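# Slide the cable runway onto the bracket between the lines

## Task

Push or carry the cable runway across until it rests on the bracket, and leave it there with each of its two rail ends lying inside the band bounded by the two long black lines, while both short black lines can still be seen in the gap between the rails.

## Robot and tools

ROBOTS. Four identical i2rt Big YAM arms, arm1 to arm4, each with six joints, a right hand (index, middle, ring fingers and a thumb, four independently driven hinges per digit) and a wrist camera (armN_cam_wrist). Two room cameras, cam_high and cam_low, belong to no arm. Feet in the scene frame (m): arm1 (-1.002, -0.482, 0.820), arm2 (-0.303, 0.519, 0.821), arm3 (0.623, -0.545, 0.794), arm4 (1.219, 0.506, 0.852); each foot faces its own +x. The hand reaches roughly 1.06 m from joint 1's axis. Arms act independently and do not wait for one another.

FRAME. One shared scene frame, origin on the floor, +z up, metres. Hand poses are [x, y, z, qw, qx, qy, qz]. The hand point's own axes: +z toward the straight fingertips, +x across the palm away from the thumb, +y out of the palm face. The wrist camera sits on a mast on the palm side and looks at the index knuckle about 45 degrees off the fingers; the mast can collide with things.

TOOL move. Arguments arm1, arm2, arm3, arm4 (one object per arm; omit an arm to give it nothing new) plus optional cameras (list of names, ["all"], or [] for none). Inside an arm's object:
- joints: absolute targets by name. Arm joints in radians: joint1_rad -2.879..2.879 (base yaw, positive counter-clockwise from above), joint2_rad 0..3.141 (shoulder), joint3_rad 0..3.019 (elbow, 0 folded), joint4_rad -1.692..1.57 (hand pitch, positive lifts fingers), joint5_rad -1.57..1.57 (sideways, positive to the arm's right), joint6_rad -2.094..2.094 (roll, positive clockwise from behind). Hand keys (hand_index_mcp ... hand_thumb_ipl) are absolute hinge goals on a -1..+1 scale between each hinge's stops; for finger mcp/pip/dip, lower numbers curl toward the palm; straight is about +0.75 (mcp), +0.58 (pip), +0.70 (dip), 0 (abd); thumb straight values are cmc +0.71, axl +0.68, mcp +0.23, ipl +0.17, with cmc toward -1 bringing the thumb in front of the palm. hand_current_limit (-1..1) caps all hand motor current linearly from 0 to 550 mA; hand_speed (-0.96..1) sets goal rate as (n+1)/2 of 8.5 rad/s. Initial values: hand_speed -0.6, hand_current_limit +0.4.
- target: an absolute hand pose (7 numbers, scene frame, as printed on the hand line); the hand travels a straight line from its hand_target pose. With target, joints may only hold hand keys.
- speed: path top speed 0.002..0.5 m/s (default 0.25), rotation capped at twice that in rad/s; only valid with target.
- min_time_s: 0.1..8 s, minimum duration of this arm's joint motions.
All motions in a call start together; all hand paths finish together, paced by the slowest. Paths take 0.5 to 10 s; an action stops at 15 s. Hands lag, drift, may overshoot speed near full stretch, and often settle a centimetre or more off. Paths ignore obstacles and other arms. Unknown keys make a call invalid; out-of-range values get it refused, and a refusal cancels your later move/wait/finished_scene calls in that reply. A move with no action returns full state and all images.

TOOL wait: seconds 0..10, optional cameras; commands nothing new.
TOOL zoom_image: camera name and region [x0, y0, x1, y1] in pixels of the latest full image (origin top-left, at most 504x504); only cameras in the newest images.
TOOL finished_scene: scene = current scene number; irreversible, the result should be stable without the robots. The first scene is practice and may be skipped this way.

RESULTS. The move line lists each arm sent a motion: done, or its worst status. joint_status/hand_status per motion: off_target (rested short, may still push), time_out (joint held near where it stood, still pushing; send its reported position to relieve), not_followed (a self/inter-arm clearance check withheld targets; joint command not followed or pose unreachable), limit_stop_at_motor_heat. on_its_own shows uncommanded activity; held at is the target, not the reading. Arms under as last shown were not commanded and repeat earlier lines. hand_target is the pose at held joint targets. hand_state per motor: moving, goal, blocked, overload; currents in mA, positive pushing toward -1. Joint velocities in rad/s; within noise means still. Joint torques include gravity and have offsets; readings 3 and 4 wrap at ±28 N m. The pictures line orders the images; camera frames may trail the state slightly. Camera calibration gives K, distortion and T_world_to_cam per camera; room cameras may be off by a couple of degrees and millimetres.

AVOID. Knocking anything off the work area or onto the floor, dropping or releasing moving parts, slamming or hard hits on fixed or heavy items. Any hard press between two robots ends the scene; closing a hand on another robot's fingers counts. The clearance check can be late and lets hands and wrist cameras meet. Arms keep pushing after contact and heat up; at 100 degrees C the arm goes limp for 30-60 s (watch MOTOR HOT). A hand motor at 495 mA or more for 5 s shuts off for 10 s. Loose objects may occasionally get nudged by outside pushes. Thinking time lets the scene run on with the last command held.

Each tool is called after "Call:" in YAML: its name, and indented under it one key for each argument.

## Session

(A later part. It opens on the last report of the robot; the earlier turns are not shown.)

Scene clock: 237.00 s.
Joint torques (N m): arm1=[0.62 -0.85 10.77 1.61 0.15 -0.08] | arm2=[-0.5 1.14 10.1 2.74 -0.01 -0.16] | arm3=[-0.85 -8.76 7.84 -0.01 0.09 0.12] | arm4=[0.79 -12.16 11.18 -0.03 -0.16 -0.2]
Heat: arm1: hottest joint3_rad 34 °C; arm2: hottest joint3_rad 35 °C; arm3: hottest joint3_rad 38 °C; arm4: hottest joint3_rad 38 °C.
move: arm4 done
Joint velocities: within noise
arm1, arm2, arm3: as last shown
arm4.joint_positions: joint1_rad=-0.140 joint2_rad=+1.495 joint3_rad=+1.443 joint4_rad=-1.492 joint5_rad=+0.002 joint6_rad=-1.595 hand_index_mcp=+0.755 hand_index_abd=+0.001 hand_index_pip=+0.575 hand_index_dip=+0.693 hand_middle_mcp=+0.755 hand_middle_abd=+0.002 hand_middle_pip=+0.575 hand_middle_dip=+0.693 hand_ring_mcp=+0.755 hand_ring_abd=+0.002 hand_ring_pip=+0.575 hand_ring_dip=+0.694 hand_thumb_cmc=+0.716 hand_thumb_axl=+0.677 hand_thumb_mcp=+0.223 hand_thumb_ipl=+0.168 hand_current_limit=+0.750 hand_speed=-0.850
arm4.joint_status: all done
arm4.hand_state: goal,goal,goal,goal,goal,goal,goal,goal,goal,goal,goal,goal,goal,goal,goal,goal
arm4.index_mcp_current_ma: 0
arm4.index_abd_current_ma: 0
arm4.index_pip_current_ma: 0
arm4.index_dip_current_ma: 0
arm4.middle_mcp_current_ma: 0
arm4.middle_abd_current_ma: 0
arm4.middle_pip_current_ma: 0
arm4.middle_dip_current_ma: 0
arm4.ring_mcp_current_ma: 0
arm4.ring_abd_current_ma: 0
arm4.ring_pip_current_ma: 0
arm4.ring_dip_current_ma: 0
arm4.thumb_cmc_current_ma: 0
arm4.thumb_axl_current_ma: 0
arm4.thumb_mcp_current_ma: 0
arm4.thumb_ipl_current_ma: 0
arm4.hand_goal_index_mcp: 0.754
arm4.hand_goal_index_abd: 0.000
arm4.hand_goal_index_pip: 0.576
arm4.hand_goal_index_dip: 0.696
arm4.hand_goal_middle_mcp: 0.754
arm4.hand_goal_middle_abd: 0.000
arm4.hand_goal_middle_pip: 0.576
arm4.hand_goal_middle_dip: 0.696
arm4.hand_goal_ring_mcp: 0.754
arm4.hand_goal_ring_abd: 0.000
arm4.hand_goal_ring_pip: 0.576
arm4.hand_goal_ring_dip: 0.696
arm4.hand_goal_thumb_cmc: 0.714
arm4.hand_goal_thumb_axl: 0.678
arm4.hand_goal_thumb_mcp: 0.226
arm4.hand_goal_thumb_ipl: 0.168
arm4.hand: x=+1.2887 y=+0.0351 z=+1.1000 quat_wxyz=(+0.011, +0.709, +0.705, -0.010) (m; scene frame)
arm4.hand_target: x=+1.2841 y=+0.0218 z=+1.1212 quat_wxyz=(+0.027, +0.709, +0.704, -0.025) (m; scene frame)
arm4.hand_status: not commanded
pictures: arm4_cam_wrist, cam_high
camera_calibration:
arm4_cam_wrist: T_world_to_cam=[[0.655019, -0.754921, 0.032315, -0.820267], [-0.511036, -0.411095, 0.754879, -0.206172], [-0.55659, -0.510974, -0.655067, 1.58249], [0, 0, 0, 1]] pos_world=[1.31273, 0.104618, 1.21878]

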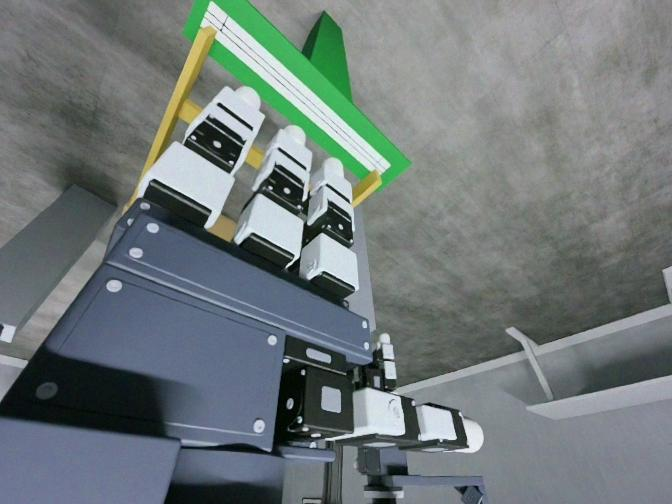

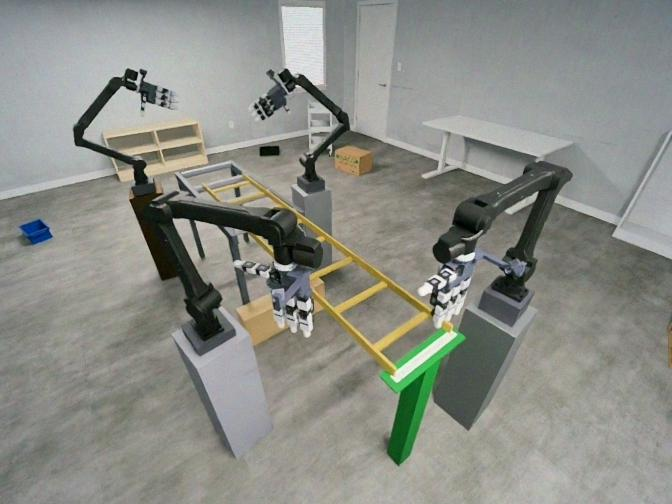

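Call:
move:
  arm4: {"target": [1.09, 0.07, 1.0, 0, 0.7071, 0.7071, 0], "speed": 0.25}

Call:
move:
  arm4: {"target": [1.08, 0.075, 0.85, 0, 0.7071, 0.7071, 0], "speed": 0.2}
  cameras: ["cam_high", "arm4_cam_wrist"]

Call:
zoom_image:
  camera: "cam_high"
  region: [340, 240, 480, 400]

Scene clock: 239.17 s.
Joint torques (N m): arm1=[0.62 -0.91 10.78 1.61 0.14 -0.08] | arm2=[-0.56 1.08 10.14 2.82 0.02 -0.15] | arm3=[-0.91 -8.64 7.83 -0.02 0.09 0.12] | arm4=[1.03 -12.92 7.32 0.75 -0.17 -0.22]
Heat: arm1: hottest joint3_rad 34 °C; arm2: hottest joint3_rad 35 °C; arm3: hottest joint3_rad 38 °C; arm4: hottest joint3_rad 38 °C.
move: arm4 done
Joint velocities: within noise
arm1, arm2, arm3: as last shown
arm4.joint_positions: joint1_rad=-0.579 joint2_rad=+1.592 joint3_rad=+1.296 joint4_rad=-1.284 joint5_rad=+0.008 joint6_rad=-2.035 hand_index_mcp=+0.754 hand_index_abd=+0.001 hand_index_pip=+0.575 hand_index_dip=+0.693 hand_middle_mcp=+0.754 hand_middle_abd=+0.002 hand_middle_pip=+0.575 hand_middle_dip=+0.693 hand_ring_mcp=+0.754 hand_ring_abd=+0.002 hand_ring_pip=+0.575 hand_ring_dip=+0.694 hand_thumb_cmc=+0.716 hand_thumb_axl=+0.677 hand_thumb_mcp=+0.223 hand_thumb_ipl=+0.168 hand_current_limit=+0.750 hand_speed=-0.850
arm4.joint_status: not commanded
arm4.hand_state: goal,goal,goal,goal,goal,goal,goal,goal,goal,goal,goal,goal,goal,goal,goal,goal
arm4.index_mcp_current_ma: 0
arm4.index_abd_current_ma: 0
arm4.index_pip_current_ma: 0
arm4.index_dip_current_ma: 0
arm4.middle_mcp_current_ma: 0
arm4.middle_abd_current_ma: 0
arm4.middle_pip_current_ma: 0
arm4.middle_dip_current_ma: 0
arm4.ring_mcp_current_ma: 0
arm4.ring_abd_current_ma: 0
arm4.ring_pip_current_ma: 0
arm4.ring_dip_current_ma: 0
arm4.thumb_cmc_current_ma: 0
arm4.thumb_axl_current_ma: 0
arm4.thumb_mcp_current_ma: 0
arm4.thumb_ipl_current_ma: 0
arm4.hand_goal_index_mcp: 0.754
arm4.hand_goal_index_abd: 0.000
arm4.hand_goal_index_pip: 0.576
arm4.hand_goal_index_dip: 0.696
arm4.hand_goal_middle_mcp: 0.754
arm4.hand_goal_middle_abd: 0.000
arm4.hand_goal_middle_pip: 0.576
arm4.hand_goal_middle_dip: 0.696
arm4.hand_goal_ring_mcp: 0.754
arm4.hand_goal_ring_abd: 0.000
arm4.hand_goal_ring_pip: 0.576
arm4.hand_goal_ring_dip: 0.696
arm4.hand_goal_thumb_cmc: 0.714
arm4.hand_goal_thumb_axl: 0.678
arm4.hand_goal_thumb_mcp: 0.226
arm4.hand_goal_thumb_ipl: 0.168
arm4.hand: x=+1.0937 y=+0.0731 z=+1.0008 quat_wxyz=(-0.002, +0.709, +0.706, +0.004) (m; scene frame)
arm4.hand_target: x=+1.0899 y=+0.0700 z=+1.0001 quat_wxyz=(+0.000, +0.707, +0.707, +0.000) (m; scene frame)
arm4.hand_status: done (0.005 m and 0.6 deg from the pose sent, 0.225 m and 1.7 deg at the start)
pictures: none

Scene clock: 240.70 s.
Joint torques (N m): arm1=[0.62 -0.91 10.78 1.61 0.15 -0.07] | arm2=[-0.5 1.08 10.03 2.73 -0.01 -0.14] | arm3=[-0.85 -8.76 7.82 0.01 0.09 0.13] | arm4=[0.38 -13.63 5.83 0.76 -0.12 -0.21]
Heat: arm1: hottest joint3_rad 34 °C; arm2: hottest joint3_rad 35 °C; arm3: hottest joint3_rad 38 °C; arm4: hottest joint3_rad 38 °C.
move: arm4 done
Joint velocities: within noise
arm1.joint_positions: joint1_rad=+0.166 joint2_rad=+0.624 joint3_rad=+1.324 joint4_rad=-1.143 joint5_rad=+0.019 joint6_rad=+1.116 hand_index_mcp=+0.755 hand_index_abd=+0.001 hand_index_pip=+0.577 hand_index_dip=+0.696 hand_middle_mcp=+0.755 hand_middle_abd=+0.001 hand_middle_pip=+0.577 hand_middle_dip=+0.696 hand_ring_mcp=+0.755 hand_ring_abd=+0.000 hand_ring_pip=+0.577 hand_ring_dip=+0.696 hand_thumb_cmc=+0.715 hand_thumb_axl=+0.677 hand_thumb_mcp=+0.226 hand_thumb_ipl=+0.168 hand_current_limit=+0.400 hand_speed=-0.600
arm1.joint_status: not commanded
arm1.hand_state: goal,goal,goal,goal,goal,goal,goal,goal,goal,goal,goal,goal,goal,goal,goal,goal
arm1.index_mcp_current_ma: 1
arm1.index_abd_current_ma: 0
arm1.index_pip_current_ma: 1
arm1.index_dip_current_ma: 0
arm1.middle_mcp_current_ma: 1
arm1.middle_abd_current_ma: 0
arm1.middle_pip_current_ma: 1
arm1.middle_dip_current_ma: 0
arm1.ring_mcp_current_ma: 1
arm1.ring_abd_current_ma: 0
arm1.ring_pip_current_ma: 1
arm1.ring_dip_current_ma: 0
arm1.thumb_cmc_current_ma: 1
arm1.thumb_axl_current_ma: -1
arm1.thumb_mcp_current_ma: 0
arm1.thumb_ipl_current_ma: 0
arm1.hand_goal_index_mcp: 0.754
arm1.hand_goal_index_abd: 0.000
arm1.hand_goal_index_pip: 0.576
arm1.hand_goal_index_dip: 0.696
arm1.hand_goal_middle_mcp: 0.754
arm1.hand_goal_middle_abd: 0.000
arm1.hand_goal_middle_pip: 0.576
arm1.hand_goal_middle_dip: 0.696
arm1.hand_goal_ring_mcp: 0.754
arm1.hand_goal_ring_abd: 0.000
arm1.hand_goal_ring_pip: 0.576
arm1.hand_goal_ring_dip: 0.696
arm1.hand_goal_thumb_cmc: 0.714
arm1.hand_goal_thumb_axl: 0.678
arm1.hand_goal_thumb_mcp: 0.226
arm1.hand_goal_thumb_ipl: 0.168
arm1.hand: x=-0.9125 y=-0.2064 z=+1.3835 quat_wxyz=(-0.280, +0.450, +0.715, +0.456) (m; scene frame)
arm1.hand_target: x=-0.9124 y=-0.2099 z=+1.3967 quat_wxyz=(-0.286, +0.446, +0.709, +0.466) (m; scene frame)
arm1.hand_status: not commanded
arm2.joint_positions: joint1_rad=-0.055 joint2_rad=+0.612 joint3_rad=+1.317 joint4_rad=-1.234 joint5_rad=-0.014 joint6_rad=+1.159 hand_index_mcp=+0.754 hand_index_abd=+0.000 hand_index_pip=+0.577 hand_index_dip=+0.696 hand_middle_mcp=+0.754 hand_middle_abd=+0.001 hand_middle_pip=+0.577 hand_middle_dip=+0.696 hand_ring_mcp=+0.754 hand_ring_abd=+0.000 hand_ring_pip=+0.577 hand_ring_dip=+0.696 hand_thumb_cmc=+0.714 hand_thumb_axl=+0.677 hand_thumb_mcp=+0.226 hand_thumb_ipl=+0.168 hand_current_limit=+0.400 hand_speed=-0.600
arm2.joint_status: not commanded
arm2.hand_state: goal,goal,goal,goal,goal,goal,goal,goal,goal,goal,goal,goal,goal,goal,goal,goal
arm2.index_mcp_current_ma: 0
arm2.index_abd_current_ma: 1
arm2.index_pip_current_ma: 2
arm2.index_dip_current_ma: 0
arm2.middle_mcp_current_ma: 0
arm2.middle_abd_current_ma: 1
arm2.middle_pip_current_ma: 2
arm2.middle_dip_current_ma: 0
arm2.ring_mcp_current_ma: 0
arm2.ring_abd_current_ma: 1
arm2.ring_pip_current_ma: 2
arm2.ring_dip_current_ma: 0
arm2.thumb_cmc_current_ma: 1
arm2.thumb_axl_current_ma: -3
arm2.thumb_mcp_current_ma: -1
arm2.thumb_ipl_current_ma: -1
arm2.hand_goal_index_mcp: 0.754
arm2.hand_goal_index_abd: 0.000
arm2.hand_goal_index_pip: 0.576
arm2.hand_goal_index_dip: 0.696
arm2.hand_goal_middle_mcp: 0.754
arm2.hand_goal_middle_abd: 0.000
arm2.hand_goal_middle_pip: 0.576
arm2.hand_goal_middle_dip: 0.696
arm2.hand_goal_ring_mcp: 0.754
arm2.hand_goal_ring_abd: 0.000
arm2.hand_goal_ring_pip: 0.576
arm2.hand_goal_ring_dip: 0.696
arm2.hand_goal_thumb_cmc: 0.714
arm2.hand_goal_thumb_axl: 0.678
arm2.hand_goal_thumb_mcp: 0.226
arm2.hand_goal_thumb_ipl: 0.168
arm2.hand: x=-0.4305 y=+0.2754 z=+1.3591 quat_wxyz=(+0.437, +0.684, -0.532, +0.241) (m; scene frame)
arm2.hand_target: x=-0.4301 y=+0.2780 z=+1.3702 quat_wxyz=(+0.446, +0.679, -0.528, +0.246) (m; scene frame)
arm2.hand_status: not commanded
arm3.joint_positions: joint1_rad=-1.143 joint2_rad=+1.335 joint3_rad=+1.387 joint4_rad=-1.568 joint5_rad=+0.006 joint6_rad=+1.584 hand_index_mcp=+0.754 hand_index_abd=-0.003 hand_index_pip=+0.574 hand_index_dip=+0.694 hand_middle_mcp=+0.754 hand_middle_abd=+0.000 hand_middle_pip=+0.574 hand_middle_dip=+0.693 hand_ring_mcp=+0.754 hand_ring_abd=+0.000 hand_ring_pip=+0.573 hand_ring_dip=+0.694 hand_thumb_cmc=+0.713 hand_thumb_axl=+0.677 hand_thumb_mcp=+0.215 hand_thumb_ipl=+0.165 hand_current_limit=+0.400 hand_speed=-0.600
arm3.joint_status: not commanded
arm3.hand_state: goal,goal,goal,goal,goal,goal,goal,goal,goal,goal,goal,goal,goal,goal,goal,goal
arm3.index_mcp_current_ma: 0
arm3.index_abd_current_ma: -1
arm3.index_pip_current_ma: -1
arm3.index_dip_current_ma: -1
arm3.middle_mcp_current_ma: 0
arm3.middle_abd_current_ma: 0
arm3.middle_pip_current_ma: -1
arm3.middle_dip_current_ma: -1
arm3.ring_mcp_current_ma: 0
arm3.ring_abd_current_ma: 0
arm3.ring_pip_current_ma: -1
arm3.ring_dip_current_ma: -1
arm3.thumb_cmc_current_ma: 0
arm3.thumb_axl_current_ma: 0
arm3.thumb_mcp_current_ma: -11
arm3.thumb_ipl_current_ma: -2
arm3.hand_goal_index_mcp: 0.754
arm3.hand_goal_index_abd: 0.000
arm3.hand_goal_index_pip: 0.576
arm3.hand_goal_index_dip: 0.696
arm3.hand_goal_middle_mcp: 0.754
arm3.hand_goal_middle_abd: 0.000
arm3.hand_goal_middle_pip: 0.576
arm3.hand_goal_middle_dip: 0.696
arm3.hand_goal_ring_mcp: 0.754
arm3.hand_goal_ring_abd: 0.000
arm3.hand_goal_ring_pip: 0.576
arm3.hand_goal_ring_dip: 0.696
arm3.hand_goal_thumb_cmc: 0.714
arm3.hand_goal_thumb_axl: 0.678
arm3.hand_goal_thumb_mcp: 0.226
arm3.hand_goal_thumb_ipl: 0.168
arm3.hand: x=+0.9864 y=-0.4255 z=+1.0779 quat_wxyz=(+0.001, +0.965, +0.260, +0.024) (m; scene frame)
arm3.hand_target: x=+0.9830 y=-0.4299 z=+1.0770 quat_wxyz=(+0.002, +0.968, +0.251, +0.020) (m; scene frame)
arm3.hand_status: not commanded
arm4.joint_positions: joint1_rad=-0.596 joint2_rad=+1.780 joint3_rad=+1.101 joint4_rad=-0.901 joint5_rad=+0.008 joint6_rad=-2.061 hand_index_mcp=+0.754 hand_index_abd=+0.001 hand_index_pip=+0.575 hand_index_dip=+0.693 hand_middle_mcp=+0.754 hand_middle_abd=+0.002 hand_middle_pip=+0.575 hand_middle_dip=+0.693 hand_ring_mcp=+0.754 hand_ring_abd=+0.002 hand_ring_pip=+0.575 hand_ring_dip=+0.694 hand_thumb_cmc=+0.716 hand_thumb_axl=+0.677 hand_thumb_mcp=+0.223 hand_thumb_ipl=+0.168 hand_current_limit=+0.750 hand_speed=-0.850
arm4.joint_status: not commanded
arm4.hand_state: goal,goal,goal,goal,goal,goal,goal,goal,goal,goal,goal,goal,goal,goal,goal,goal
arm4.index_mcp_current_ma: 0
arm4.index_abd_current_ma: 0
arm4.index_pip_current_ma: 0
arm4.index_dip_current_ma: 0
arm4.middle_mcp_current_ma: 0
arm4.middle_abd_current_ma: 0
arm4.middle_pip_current_ma: 0
arm4.middle_dip_current_ma: 0
arm4.ring_mcp_current_ma: 0
arm4.ring_abd_current_ma: 0
arm4.ring_pip_current_ma: 0
arm4.ring_dip_current_ma: 0
arm4.thumb_cmc_current_ma: 0
arm4.thumb_axl_current_ma: 0
arm4.thumb_mcp_current_ma: 0
arm4.thumb_ipl_current_ma: 0
arm4.hand_goal_index_mcp: 0.754
arm4.hand_goal_index_abd: 0.000
arm4.hand_goal_index_pip: 0.576
arm4.hand_goal_index_dip: 0.696
arm4.hand_goal_middle_mcp: 0.754
arm4.hand_goal_middle_abd: 0.000
arm4.hand_goal_middle_pip: 0.576
arm4.hand_goal_middle_dip: 0.696
arm4.hand_goal_ring_mcp: 0.754
arm4.hand_goal_ring_abd: 0.000
arm4.hand_goal_ring_pip: 0.576
arm4.hand_goal_ring_dip: 0.696
arm4.hand_goal_thumb_cmc: 0.714
arm4.hand_goal_thumb_axl: 0.678
arm4.hand_goal_thumb_mcp: 0.226
arm4.hand_goal_thumb_ipl: 0.168
arm4.hand: x=+1.0874 y=+0.0760 z=+0.8514 quat_wxyz=(-0.002, +0.705, +0.709, +0.004) (m; scene frame)
arm4.hand_target: x=+1.0800 y=+0.0751 z=+0.8501 quat_wxyz=(+0.000, +0.707, +0.707, +0.000) (m; scene frame)
arm4.hand_status: done (0.008 m and 0.6 deg from the pose sent, 0.151 m and 0.6 deg at the start)
pictures: arm4_cam_wrist, cam_high
camera_calibration:
arm4_cam_wrist: T_world_to_cam=[[0.663213, -0.748422, 0.00358035, -0.634482], [-0.506276, -0.445102, 0.738627, -0.0933523], [-0.551211, -0.491679, -0.674105, 1.33737], [0, 0, 0, 1]] pos_world=[1.11071, 0.141144, 0.97275]

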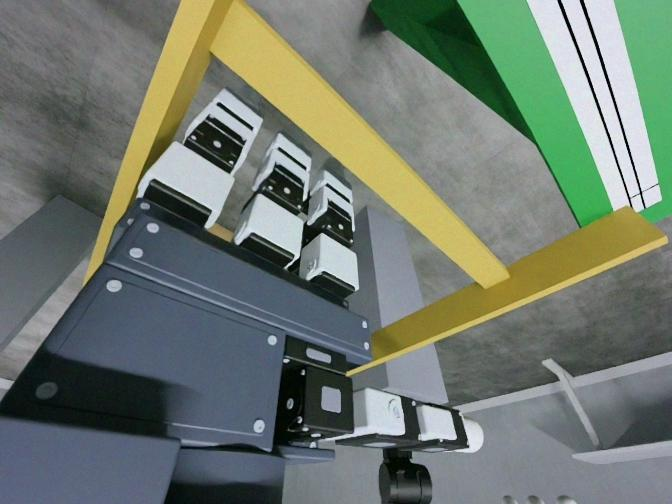

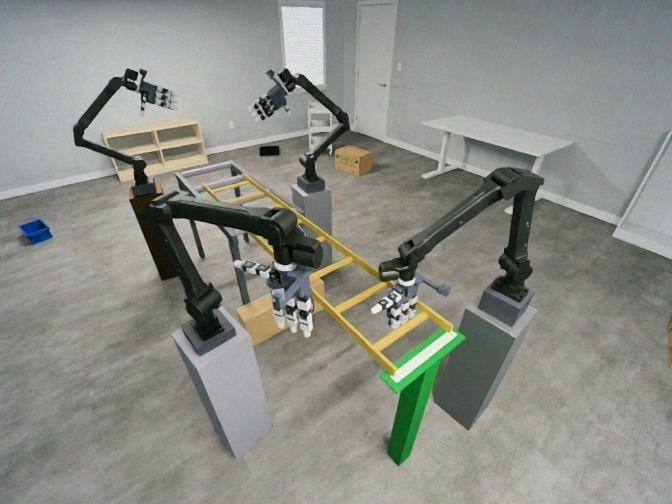

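Scaled by 3.150 from the camera's 672x504 image, which has a finer 960x720 frame.

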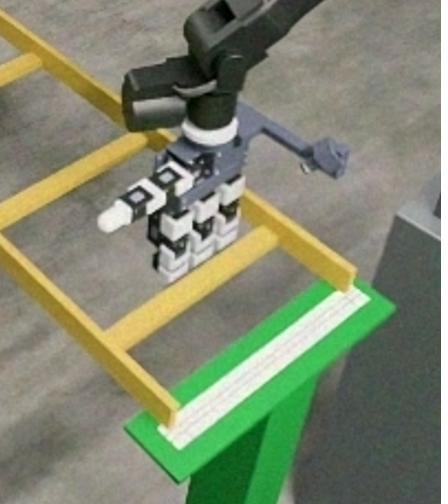

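Call:
move:
  arm4: {"target":[1.087,0.08,0.82,0,0.7071,0.7071,0],"speed":0.1}
  cameras: ["arm4_cam_wrist","cam_high"]

Scene clock: 242.97 s.
Joint torques (N m): arm1=[0.62 -0.91 10.78 1.61 0.14 -0.08] | arm2=[-0.5 1.14 9.91 2.89 0.01 -0.14] | arm3=[-0.97 -8.7 7.83 -0.02 0.08 0.13] | arm4=[0.73 -13.63 5.3 0.73 -0.17 -0.16]
Heat: arm1: hottest joint3_rad 34 °C; arm2: hottest joint3_rad 35 °C; arm3: hottest joint3_rad 38 °C; arm4: hottest joint3_rad 38 °C.
move: arm4 done
Joint velocities: within noise
arm1, arm2, arm3: as last shown
arm4.joint_positions: joint1_rad=-0.596 joint2_rad=+1.815 joint3_rad=+1.058 joint4_rad=-0.816 joint5_rad=+0.008 joint6_rad=-2.061 hand_index_mcp=+0.754 hand_index_abd=+0.001 hand_index_pip=+0.575 hand_index_dip=+0.693 hand_middle_mcp=+0.754 hand_middle_abd=+0.002 hand_middle_pip=+0.575 hand_middle_dip=+0.693 hand_ring_mcp=+0.754 hand_ring_abd=+0.002 hand_ring_pip=+0.575 hand_ring_dip=+0.694 hand_thumb_cmc=+0.716 hand_thumb_axl=+0.677 hand_thumb_mcp=+0.223 hand_thumb_ipl=+0.168 hand_current_limit=+0.750 hand_speed=-0.850
arm4.joint_status: not commanded
arm4.hand_state: goal,goal,goal,goal,goal,goal,goal,goal,goal,goal,goal,goal,goal,goal,goal,goal
arm4.index_mcp_current_ma: 0
arm4.index_abd_current_ma: 0
arm4.index_pip_current_ma: 0
arm4.index_dip_current_ma: 0
arm4.middle_mcp_current_ma: 0
arm4.middle_abd_current_ma: 0
arm4.middle_pip_current_ma: 0
arm4.middle_dip_current_ma: 0
arm4.ring_mcp_current_ma: 0
arm4.ring_abd_current_ma: 0
arm4.ring_pip_current_ma: 0
arm4.ring_dip_current_ma: 0
arm4.thumb_cmc_current_ma: 0
arm4.thumb_axl_current_ma: 0
arm4.thumb_mcp_current_ma: 0
arm4.thumb_ipl_current_ma: 0
arm4.hand_goal_index_mcp: 0.754
arm4.hand_goal_index_abd: 0.000
arm4.hand_goal_index_pip: 0.576
arm4.hand_goal_index_dip: 0.696
arm4.hand_goal_middle_mcp: 0.754
arm4.hand_goal_middle_abd: 0.000
arm4.hand_goal_middle_pip: 0.576
arm4.hand_goal_middle_dip: 0.696
arm4.hand_goal_ring_mcp: 0.754
arm4.hand_goal_ring_abd: 0.000
arm4.hand_goal_ring_pip: 0.576
arm4.hand_goal_ring_dip: 0.696
arm4.hand_goal_thumb_cmc: 0.714
arm4.hand_goal_thumb_axl: 0.678
arm4.hand_goal_thumb_mcp: 0.226
arm4.hand_goal_thumb_ipl: 0.168
arm4.hand: x=+1.0902 y=+0.0810 z=+0.8233 quat_wxyz=(-0.001, +0.705, +0.709, +0.001) (m; scene frame)
arm4.hand_target: x=+1.0870 y=+0.0801 z=+0.8200 quat_wxyz=(+0.000, +0.707, +0.707, +0.000) (m; scene frame)
arm4.hand_status: done (0.005 m and 0.4 deg from the pose sent, 0.032 m and 0.6 deg at the start)
pictures: arm4_cam_wrist, cam_high
camera_calibration:
arm4_cam_wrist: T_world_to_cam=[[0.663236, -0.748389, 0.00565607, -0.634231], [-0.50433, -0.441337, 0.742208, -0.074326], [-0.552964, -0.495111, -0.670146, 1.32134], [0, 0, 0, 1]] pos_world=[1.11381, 0.146754, 0.94424]

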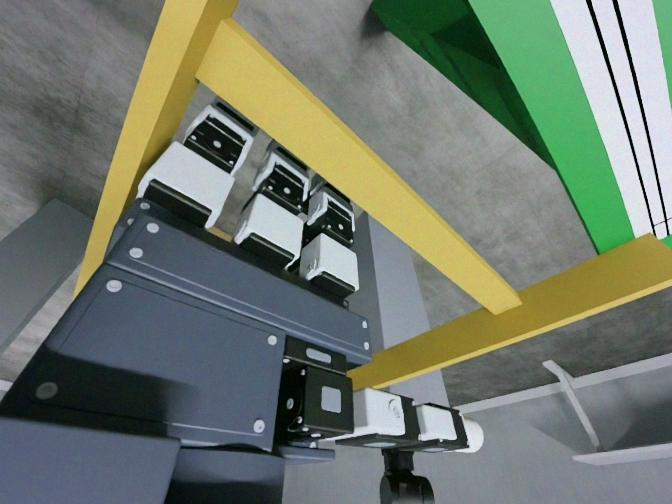

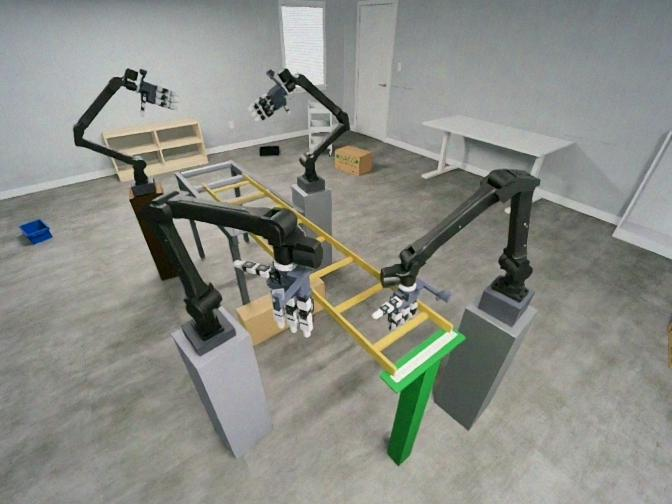

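Call:
move:
  arm4: {"target":[1.13,0.085,0.82,0,0.7071,0.7071,0],"speed":0.06}
  cameras: ["arm4_cam_wrist"]

Call:
move:
  arm4: {"target":[1.15,0.10,0.82,0,0.7071,0.7071,0],"speed":0.04}
  cameras: ["arm4_cam_wrist","cam_high"]

Scene clock: 244.47 s.
Joint torques (N m): arm1=[0.62 -0.91 10.77 1.61 0.14 -0.08] | arm2=[-0.26 1.14 10.06 2.69 0 -0.15] | arm3=[-0.91 -8.76 7.84 -0.01 0.09 0.13] | arm4=[2.9 -16.85 4.08 0.28 -0.35 -0.03]
Heat: arm1: hottest joint3_rad 34 °C; arm2: hottest joint3_rad 35 °C; arm3: hottest joint3_rad 37 °C; arm4: hottest joint3_rad 37 °C.
move: arm4 off_target
Joint velocities: within noise
arm1, arm2, arm3: as last shown
arm4.joint_positions: joint1_rad=-0.541 joint2_rad=+1.804 joint3_rad=+0.999 joint4_rad=-0.778 joint5_rad=+0.012 joint6_rad=-1.999 hand_index_mcp=+0.753 hand_index_abd=+0.001 hand_index_pip=+0.575 hand_index_dip=+0.693 hand_middle_mcp=+0.760 hand_middle_abd=+0.001 hand_middle_pip=+0.575 hand_middle_dip=+0.693 hand_ring_mcp=+0.758 hand_ring_abd=+0.001 hand_ring_pip=+0.575 hand_ring_dip=+0.694 hand_thumb_cmc=+0.715 hand_thumb_axl=+0.677 hand_thumb_mcp=+0.222 hand_thumb_ipl=+0.168 hand_current_limit=+0.750 hand_speed=-0.850
arm4.joint_status: not commanded
arm4.hand_state: goal,goal,goal,goal,goal,goal,goal,goal,goal,goal,goal,goal,goal,goal,goal,goal
arm4.index_mcp_current_ma: 0
arm4.index_abd_current_ma: 0
arm4.index_pip_current_ma: 0
arm4.index_dip_current_ma: 0
arm4.middle_mcp_current_ma: 1
arm4.middle_abd_current_ma: 0
arm4.middle_pip_current_ma: 0
arm4.middle_dip_current_ma: 0
arm4.ring_mcp_current_ma: 0
arm4.ring_abd_current_ma: 0
arm4.ring_pip_current_ma: 0
arm4.ring_dip_current_ma: 0
arm4.thumb_cmc_current_ma: 0
arm4.thumb_axl_current_ma: 0
arm4.thumb_mcp_current_ma: 0
arm4.thumb_ipl_current_ma: 0
arm4.hand_goal_index_mcp: 0.754
arm4.hand_goal_index_abd: 0.000
arm4.hand_goal_index_pip: 0.576
arm4.hand_goal_index_dip: 0.696
arm4.hand_goal_middle_mcp: 0.754
arm4.hand_goal_middle_abd: 0.000
arm4.hand_goal_middle_pip: 0.576
arm4.hand_goal_middle_dip: 0.696
arm4.hand_goal_ring_mcp: 0.754
arm4.hand_goal_ring_abd: 0.000
arm4.hand_goal_ring_pip: 0.576
arm4.hand_goal_ring_dip: 0.696
arm4.hand_goal_thumb_cmc: 0.714
arm4.hand_goal_thumb_axl: 0.678
arm4.hand_goal_thumb_mcp: 0.226
arm4.hand_goal_thumb_ipl: 0.168
arm4.hand: x=+1.1195 y=+0.0869 z=+0.8122 quat_wxyz=(-0.005, +0.708, +0.706, +0.004) (m; scene frame)
arm4.hand_target: x=+1.1298 y=+0.0851 z=+0.8198 quat_wxyz=(+0.000, +0.707, +0.707, +0.000) (m; scene frame)
arm4.hand_status: off_target (0.013 m and 0.8 deg from the pose sent, 0.040 m and 0.4 deg at the start)
pictures: arm4_cam_wrist
camera_calibration:
arm4_cam_wrist: T_world_to_cam=[[0.657479, -0.753471, -0.0018872, -0.636189], [-0.507433, -0.444635, 0.738114, -0.041568], [-0.556986, -0.484337, -0.674673, 1.34032], [0, 0, 0, 1]] pos_world=[1.14373, 0.151333, 0.933758]

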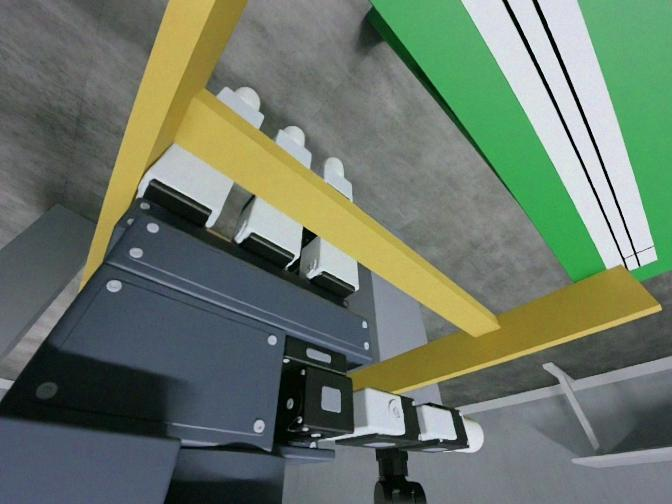

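Scene clock: 245.77 s.
Joint torques (N m): arm1=[0.62 -0.85 10.78 1.61 0.14 -0.08] | arm2=[-0.62 0.97 10.09 2.82 0.01 -0.15] | arm3=[-0.85 -8.7 7.84 -0.02 0.09 0.12] | arm4=[3.6 -15.44 3.25 -0.46 -0.62 0.03]
Heat: arm1: hottest joint3_rad 34 °C; arm2: hottest joint3_rad 35 °C; arm3: hottest joint3_rad 37 °C; arm4: hottest joint3_rad 37 °C.
move: arm4 off_target
Joint velocities: within noise
arm1, arm2, arm3: as last shown
arm4.joint_positions: joint1_rad=-0.518 joint2_rad=+1.762 joint3_rad=+0.948 joint4_rad=-0.733 joint5_rad=+0.019 joint6_rad=-1.974 hand_index_mcp=+0.755 hand_index_abd=+0.001 hand_index_pip=+0.575 hand_index_dip=+0.693 hand_middle_mcp=+0.759 hand_middle_abd=+0.001 hand_middle_pip=+0.575 hand_middle_dip=+0.693 hand_ring_mcp=+0.763 hand_ring_abd=+0.001 hand_ring_pip=+0.575 hand_ring_dip=+0.694 hand_thumb_cmc=+0.715 hand_thumb_axl=+0.677 hand_thumb_mcp=+0.222 hand_thumb_ipl=+0.168 hand_current_limit=+0.750 hand_speed=-0.850
arm4.joint_status: not commanded
arm4.hand_state: goal,goal,goal,goal,goal,goal,goal,goal,goal,goal,goal,goal,goal,goal,goal,goal
arm4.index_mcp_current_ma: 0
arm4.index_abd_current_ma: 0
arm4.index_pip_current_ma: 0
arm4.index_dip_current_ma: 0
arm4.middle_mcp_current_ma: 1
arm4.middle_abd_current_ma: 0
arm4.middle_pip_current_ma: 0
arm4.middle_dip_current_ma: 0
arm4.ring_mcp_current_ma: 2
arm4.ring_abd_current_ma: 0
arm4.ring_pip_current_ma: 0
arm4.ring_dip_current_ma: 0
arm4.thumb_cmc_current_ma: 0
arm4.thumb_axl_current_ma: 0
arm4.thumb_mcp_current_ma: 0
arm4.thumb_ipl_current_ma: 0
arm4.hand_goal_index_mcp: 0.754
arm4.hand_goal_index_abd: 0.000
arm4.hand_goal_index_pip: 0.576
arm4.hand_goal_index_dip: 0.696
arm4.hand_goal_middle_mcp: 0.754
arm4.hand_goal_middle_abd: 0.000
arm4.hand_goal_middle_pip: 0.576
arm4.hand_goal_middle_dip: 0.696
arm4.hand_goal_ring_mcp: 0.754
arm4.hand_goal_ring_abd: 0.000
arm4.hand_goal_ring_pip: 0.576
arm4.hand_goal_ring_dip: 0.696
arm4.hand_goal_thumb_cmc: 0.714
arm4.hand_goal_thumb_axl: 0.678
arm4.hand_goal_thumb_mcp: 0.226
arm4.hand_goal_thumb_ipl: 0.168
arm4.hand: x=+1.1309 y=+0.0907 z=+0.8151 quat_wxyz=(-0.001, +0.708, +0.706, -0.014) (m; scene frame)
arm4.hand_target: x=+1.1493 y=+0.1001 z=+0.8193 quat_wxyz=(+0.000, +0.707, +0.707, +0.000) (m; scene frame)
arm4.hand_status: off_target (0.022 m and 1.7 deg from the pose sent, 0.034 m and 0.8 deg at the start)
pictures: arm4_cam_wrist, cam_high
camera_calibration:
arm4_cam_wrist: T_world_to_cam=[[0.656219, -0.754532, 0.00763266, -0.647066], [-0.492313, -0.420457, 0.762131, -0.0751485], [-0.571842, -0.503882, -0.647378, 1.34679], [0, 0, 0, 1]] pos_world=[1.15777, 0.158795, 0.934095]

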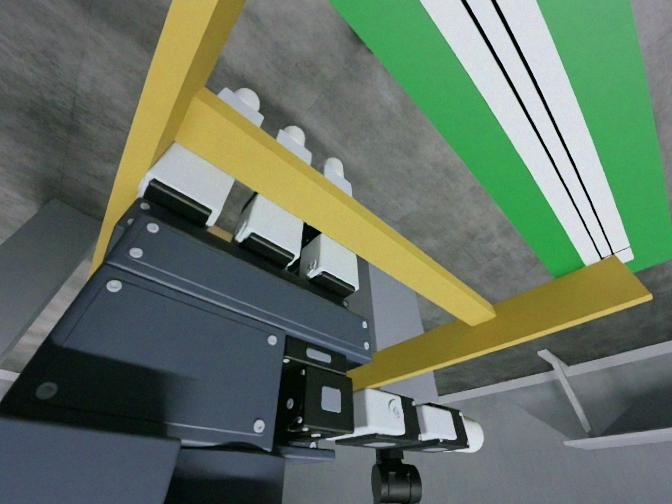

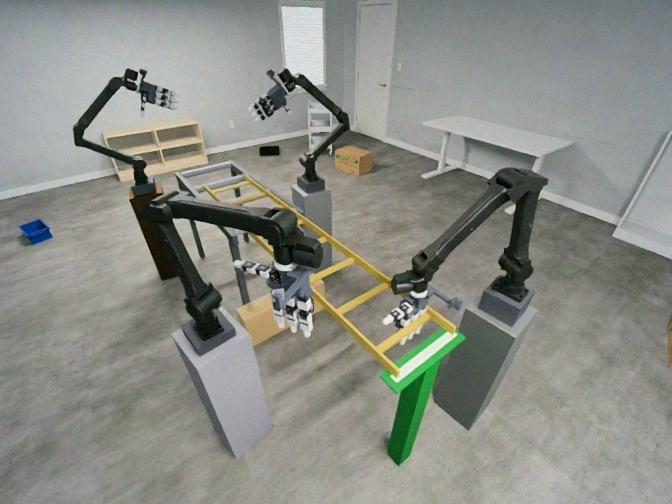

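Call:
zoom_image:
  camera: "cam_high"
  region: [370, 300, 480, 400]

Call:
zoom_image:
  camera: "arm4_cam_wrist"
  region: [540, 200, 672, 320]

Scaled by 4.582 from the camera's 672x504 image, which has a finer 960x720 frame.

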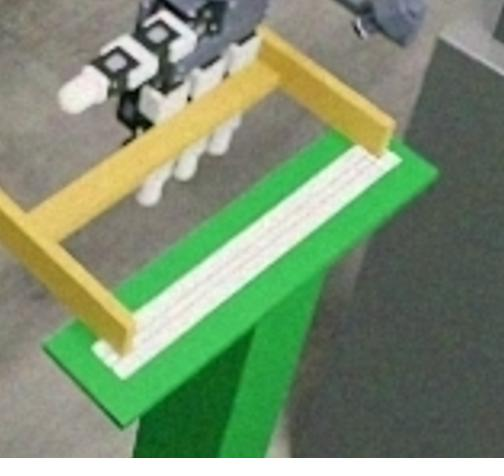

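Scaled by 3.818 from the camera's 672x504 image, which has a finer 960x720 frame.

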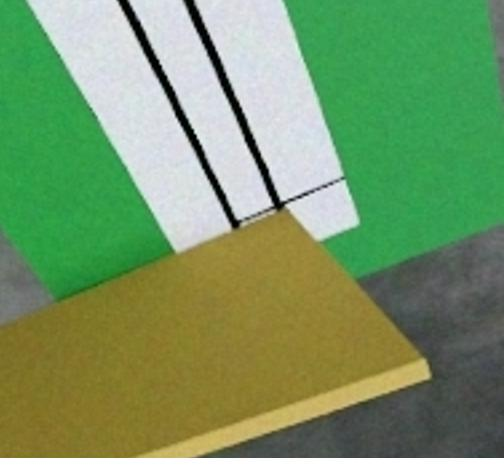

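Call:
move:
  arm4: {"target":[1.09,0.075,0.82,0,0.7071,0.7071,0],"speed":0.1}

Call:
move:
  arm4: {"target":[1.10,0.06,1.08,0,0.7071,0.7071,0],"speed":0.25}

Call:
move:
  arm4: {"joints":{"joint1_rad":0.724,"joint2_rad":0.185,"joint3_rad":0.553,"joint4_rad":-0.860,"joint5_rad":0.047,"joint6_rad":1.044}}
  cameras: ["arm4_cam_wrist","cam_high"]

Scene clock: 248.03 s.
Joint torques (N m): arm1=[0.62 -0.91 10.77 1.61 0.15 -0.07] | arm2=[-0.67 1.03 10.04 2.7 0 -0.16] | arm3=[-0.91 -8.76 7.84 -0.01 0.09 0.12] | arm4=[0.56 -13.45 7.75 -0.09 -0.04 -0.26]
Heat: arm1: hottest joint3_rad 34 °C; arm2: hottest joint3_rad 35 °C; arm3: hottest joint3_rad 37 °C; arm4: hottest joint3_rad 37 °C.
move: arm4 off_target
Joint velocities: within noise
arm1, arm2, arm3: as last shown
arm4.joint_positions: joint1_rad=-0.581 joint2_rad=+1.815 joint3_rad=+1.027 joint4_rad=-0.801 joint5_rad=+0.005 joint6_rad=-2.042 hand_index_mcp=+0.755 hand_index_abd=+0.001 hand_index_pip=+0.575 hand_index_dip=+0.693 hand_middle_mcp=+0.755 hand_middle_abd=+0.001 hand_middle_pip=+0.575 hand_middle_dip=+0.693 hand_ring_mcp=+0.754 hand_ring_abd=+0.001 hand_ring_pip=+0.575 hand_ring_dip=+0.694 hand_thumb_cmc=+0.715 hand_thumb_axl=+0.677 hand_thumb_mcp=+0.222 hand_thumb_ipl=+0.168 hand_current_limit=+0.750 hand_speed=-0.850
arm4.joint_status: not commanded
arm4.hand_state: goal,goal,goal,goal,goal,goal,goal,goal,goal,goal,goal,goal,goal,goal,goal,goal
arm4.index_mcp_current_ma: 0
arm4.index_abd_current_ma: 0
arm4.index_pip_current_ma: 0
arm4.index_dip_current_ma: 0
arm4.middle_mcp_current_ma: 0
arm4.middle_abd_current_ma: 0
arm4.middle_pip_current_ma: 0
arm4.middle_dip_current_ma: 0
arm4.ring_mcp_current_ma: 0
arm4.ring_abd_current_ma: 0
arm4.ring_pip_current_ma: 0
arm4.ring_dip_current_ma: 0
arm4.thumb_cmc_current_ma: 0
arm4.thumb_axl_current_ma: 0
arm4.thumb_mcp_current_ma: 0
arm4.thumb_ipl_current_ma: 0
arm4.hand_goal_index_mcp: 0.754
arm4.hand_goal_index_abd: 0.000
arm4.hand_goal_index_pip: 0.576
arm4.hand_goal_index_dip: 0.696
arm4.hand_goal_middle_mcp: 0.754
arm4.hand_goal_middle_abd: 0.000
arm4.hand_goal_middle_pip: 0.576
arm4.hand_goal_middle_dip: 0.696
arm4.hand_goal_ring_mcp: 0.754
arm4.hand_goal_ring_abd: 0.000
arm4.hand_goal_ring_pip: 0.576
arm4.hand_goal_ring_dip: 0.696
arm4.hand_goal_thumb_cmc: 0.714
arm4.hand_goal_thumb_axl: 0.678
arm4.hand_goal_thumb_mcp: 0.226
arm4.hand_goal_thumb_ipl: 0.168
arm4.hand: x=+1.1019 y=+0.0882 z=+0.8154 quat_wxyz=(-0.002, +0.707, +0.707, +0.009) (m; scene frame)
arm4.hand_target: x=+1.0901 y=+0.0754 z=+0.8202 quat_wxyz=(+0.000, +0.707, +0.707, +0.000) (m; scene frame)
arm4.hand_status: off_target (0.018 m and 1.0 deg from the pose sent, 0.044 m and 1.7 deg at the start)
pictures: none

Scene clock: 250.73 s.
Joint torques (N m): arm1=[0.62 -0.85 10.77 1.61 0.15 -0.08] | arm2=[-0.44 0.85 10.06 2.82 0 -0.15] | arm3=[-0.85 -8.76 7.86 -0.02 0.09 0.12] | arm4=[2.37 -25.93 12.33 -3.88 0.31 0.05]
Heat: arm1: hottest joint3_rad 34 °C; arm2: hottest joint3_rad 35 °C; arm3: hottest joint3_rad 37 °C; arm4: hottest joint3_rad 37 °C.
move: arm4 off_target
Joint velocities: within noise
arm1, arm2, arm3: as last shown
arm4.joint_positions: joint1_rad=-0.577 joint2_rad=+1.670 joint3_rad=+1.054 joint4_rad=-1.096 joint5_rad=-0.008 joint6_rad=-2.045 hand_index_mcp=+0.755 hand_index_abd=+0.001 hand_index_pip=+0.575 hand_index_dip=+0.693 hand_middle_mcp=+0.755 hand_middle_abd=+0.001 hand_middle_pip=+0.575 hand_middle_dip=+0.693 hand_ring_mcp=+0.783 hand_ring_abd=+0.103 hand_ring_pip=+0.579 hand_ring_dip=+0.694 hand_thumb_cmc=+0.715 hand_thumb_axl=+0.677 hand_thumb_mcp=+0.222 hand_thumb_ipl=+0.168 hand_current_limit=+0.750 hand_speed=-0.850
arm4.joint_status: not commanded
arm4.hand_state: goal,goal,goal,goal,goal,goal,goal,goal,blocked,blocked,goal,goal,goal,goal,goal,goal
arm4.index_mcp_current_ma: 0
arm4.index_abd_current_ma: 0
arm4.index_pip_current_ma: 0
arm4.index_dip_current_ma: 0
arm4.middle_mcp_current_ma: 0
arm4.middle_abd_current_ma: 0
arm4.middle_pip_current_ma: 0
arm4.middle_dip_current_ma: 0
arm4.ring_mcp_current_ma: 16
arm4.ring_abd_current_ma: 128
arm4.ring_pip_current_ma: 0
arm4.ring_dip_current_ma: 0
arm4.thumb_cmc_current_ma: 0
arm4.thumb_axl_current_ma: 0
arm4.thumb_mcp_current_ma: 0
arm4.thumb_ipl_current_ma: 0
arm4.hand_goal_index_mcp: 0.754
arm4.hand_goal_index_abd: 0.000
arm4.hand_goal_index_pip: 0.576
arm4.hand_goal_index_dip: 0.696
arm4.hand_goal_middle_mcp: 0.754
arm4.hand_goal_middle_abd: 0.000
arm4.hand_goal_middle_pip: 0.576
arm4.hand_goal_middle_dip: 0.696
arm4.hand_goal_ring_mcp: 0.754
arm4.hand_goal_ring_abd: 0.000
arm4.hand_goal_ring_pip: 0.576
arm4.hand_goal_ring_dip: 0.696
arm4.hand_goal_thumb_cmc: 0.714
arm4.hand_goal_thumb_axl: 0.678
arm4.hand_goal_thumb_mcp: 0.226
arm4.hand_goal_thumb_ipl: 0.168
arm4.hand: x=+1.1235 y=+0.1228 z=+0.8908 quat_wxyz=(-0.015, +0.702, +0.708, +0.069) (m; scene frame)
arm4.hand_target: x=+1.1161 y=+0.0975 z=+0.9771 quat_wxyz=(+0.003, +0.707, +0.707, -0.001) (m; scene frame)
arm4.hand_status: off_target (0.201 m and 8.1 deg from the pose sent, 0.266 m and 1.0 deg at the start; pose on its path clipped on 67 of 81 steps)
pictures: none

Scene clock: 252.77 s.
Joint torques (N m): arm1=[0.62 -0.91 10.78 1.61 0.14 -0.08] | arm2=[-0.5 0.85 10.1 2.74 -0.01 -0.12] | arm3=[-0.91 -8.76 7.83 -0.02 0.09 0.12] | arm4=[2.32 2.43 8.49 2.52 0.23 -0.12]
Heat: arm1: hottest joint3_rad 34 °C; arm2: hottest joint3_rad 35 °C; arm3: hottest joint3_rad 37 °C; arm4: hottest joint3_rad 37 °C.
move: arm4 done
Joint velocities: within noise
arm1, arm2, arm3: as last shown
arm4.joint_positions: joint1_rad=+0.709 joint2_rad=+0.193 joint3_rad=+0.551 joint4_rad=-0.873 joint5_rad=+0.045 joint6_rad=+1.036 hand_index_mcp=+0.758 hand_index_abd=+0.001 hand_index_pip=+0.575 hand_index_dip=+0.693 hand_middle_mcp=+0.757 hand_middle_abd=+0.001 hand_middle_pip=+0.575 hand_middle_dip=+0.693 hand_ring_mcp=+0.756 hand_ring_abd=+0.002 hand_ring_pip=+0.574 hand_ring_dip=+0.694 hand_thumb_cmc=+0.718 hand_thumb_axl=+0.677 hand_thumb_mcp=+0.221 hand_thumb_ipl=+0.168 hand_current_limit=+0.750 hand_speed=-0.850
arm4.joint_status: all done
arm4.hand_state: goal,goal,goal,goal,goal,goal,goal,goal,goal,goal,goal,goal,goal,goal,goal,goal
arm4.index_mcp_current_ma: 0
arm4.index_abd_current_ma: 0
arm4.index_pip_current_ma: 0
arm4.index_dip_current_ma: 0
arm4.middle_mcp_current_ma: 0
arm4.middle_abd_current_ma: 0
arm4.middle_pip_current_ma: 0
arm4.middle_dip_current_ma: 0
arm4.ring_mcp_current_ma: 0
arm4.ring_abd_current_ma: 0
arm4.ring_pip_current_ma: 0
arm4.ring_dip_current_ma: 0
arm4.thumb_cmc_current_ma: 0
arm4.thumb_axl_current_ma: 0
arm4.thumb_mcp_current_ma: -1
arm4.thumb_ipl_current_ma: 0
arm4.hand_goal_index_mcp: 0.754
arm4.hand_goal_index_abd: 0.000
arm4.hand_goal_index_pip: 0.576
arm4.hand_goal_index_dip: 0.696
arm4.hand_goal_middle_mcp: 0.754
arm4.hand_goal_middle_abd: 0.000
arm4.hand_goal_middle_pip: 0.576
arm4.hand_goal_middle_dip: 0.696
arm4.hand_goal_ring_mcp: 0.754
arm4.hand_goal_ring_abd: 0.000
arm4.hand_goal_ring_pip: 0.576
arm4.hand_goal_ring_dip: 0.696
arm4.hand_goal_thumb_cmc: 0.714
arm4.hand_goal_thumb_axl: 0.678
arm4.hand_goal_thumb_mcp: 0.226
arm4.hand_goal_thumb_ipl: 0.168
arm4.hand: x=+1.3331 y=+0.2721 z=+1.1573 quat_wxyz=(+0.319, +0.856, -0.105, +0.393) (m; scene frame)
arm4.hand_target: x=+1.3359 y=+0.2741 z=+1.1626 quat_wxyz=(+0.320, +0.850, -0.102, +0.405) (m; scene frame)
arm4.hand_status: not commanded
pictures: arm4_cam_wrist, cam_high
camera_calibration:
arm4_cam_wrist: T_world_to_cam=[[-0.791518, -0.558967, -0.247093, 1.5261], [-0.524249, 0.828806, -0.195563, 0.650863], [0.314105, -0.0252536, -0.949052, 0.813228], [0, 0, 0, 1]] pos_world=[1.29371, 0.33414, 1.27617]

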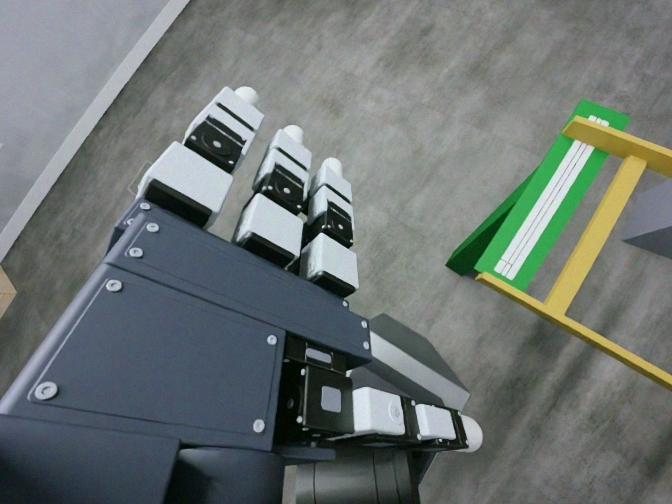

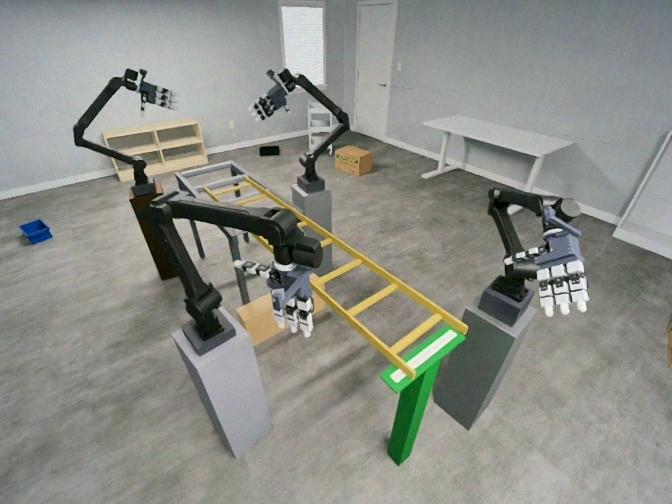

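Call:
zoom_image:
  camera: "arm4_cam_wrist"
  region: [540, 90, 640, 165]

Call:
zoom_image:
  camera: "arm4_cam_wrist"
  region: [450, 230, 550, 305]

Scaled by 5.040 from the camera's 672x504 image, which has a finer 960x720 frame.

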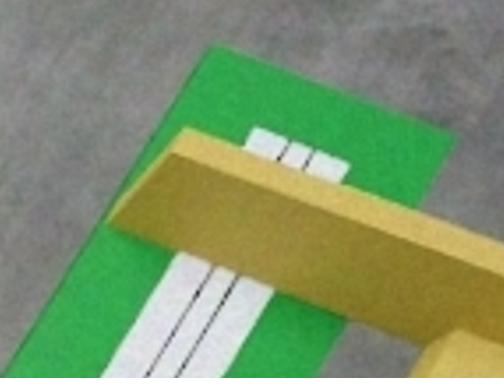

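Scaled by 5.040 from the camera's 672x504 image, which has a finer 960x720 frame.

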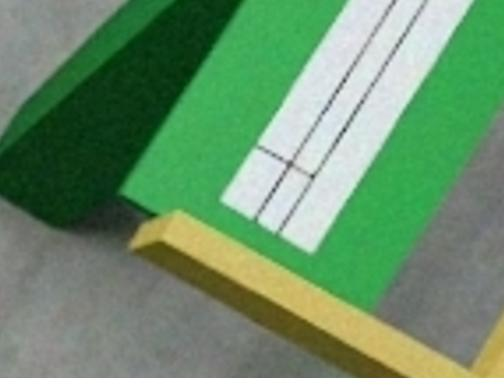

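Call:
zoom_image:
  camera: "arm4_cam_wrist"
  region: [465, 255, 525, 300]

Call:
zoom_image:
  camera: "cam_high"
  region: [370, 300, 480, 400]

Scaled by 8.400 from the camera's 672x504 image, which has a finer 960x720 frame.

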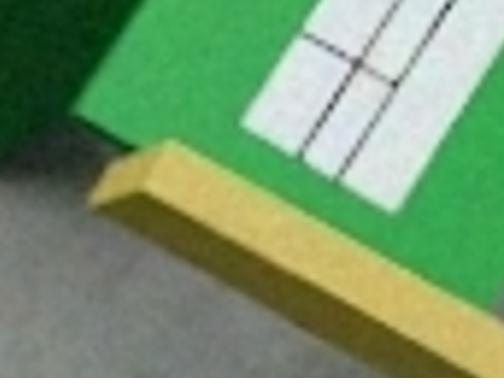

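Scaled by 4.582 from the camera's 672x504 image, which has a finer 960x720 frame.

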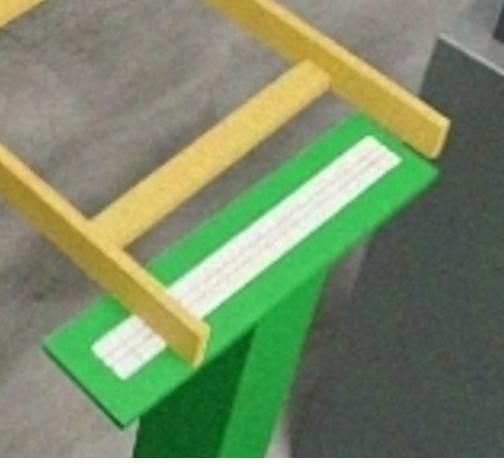

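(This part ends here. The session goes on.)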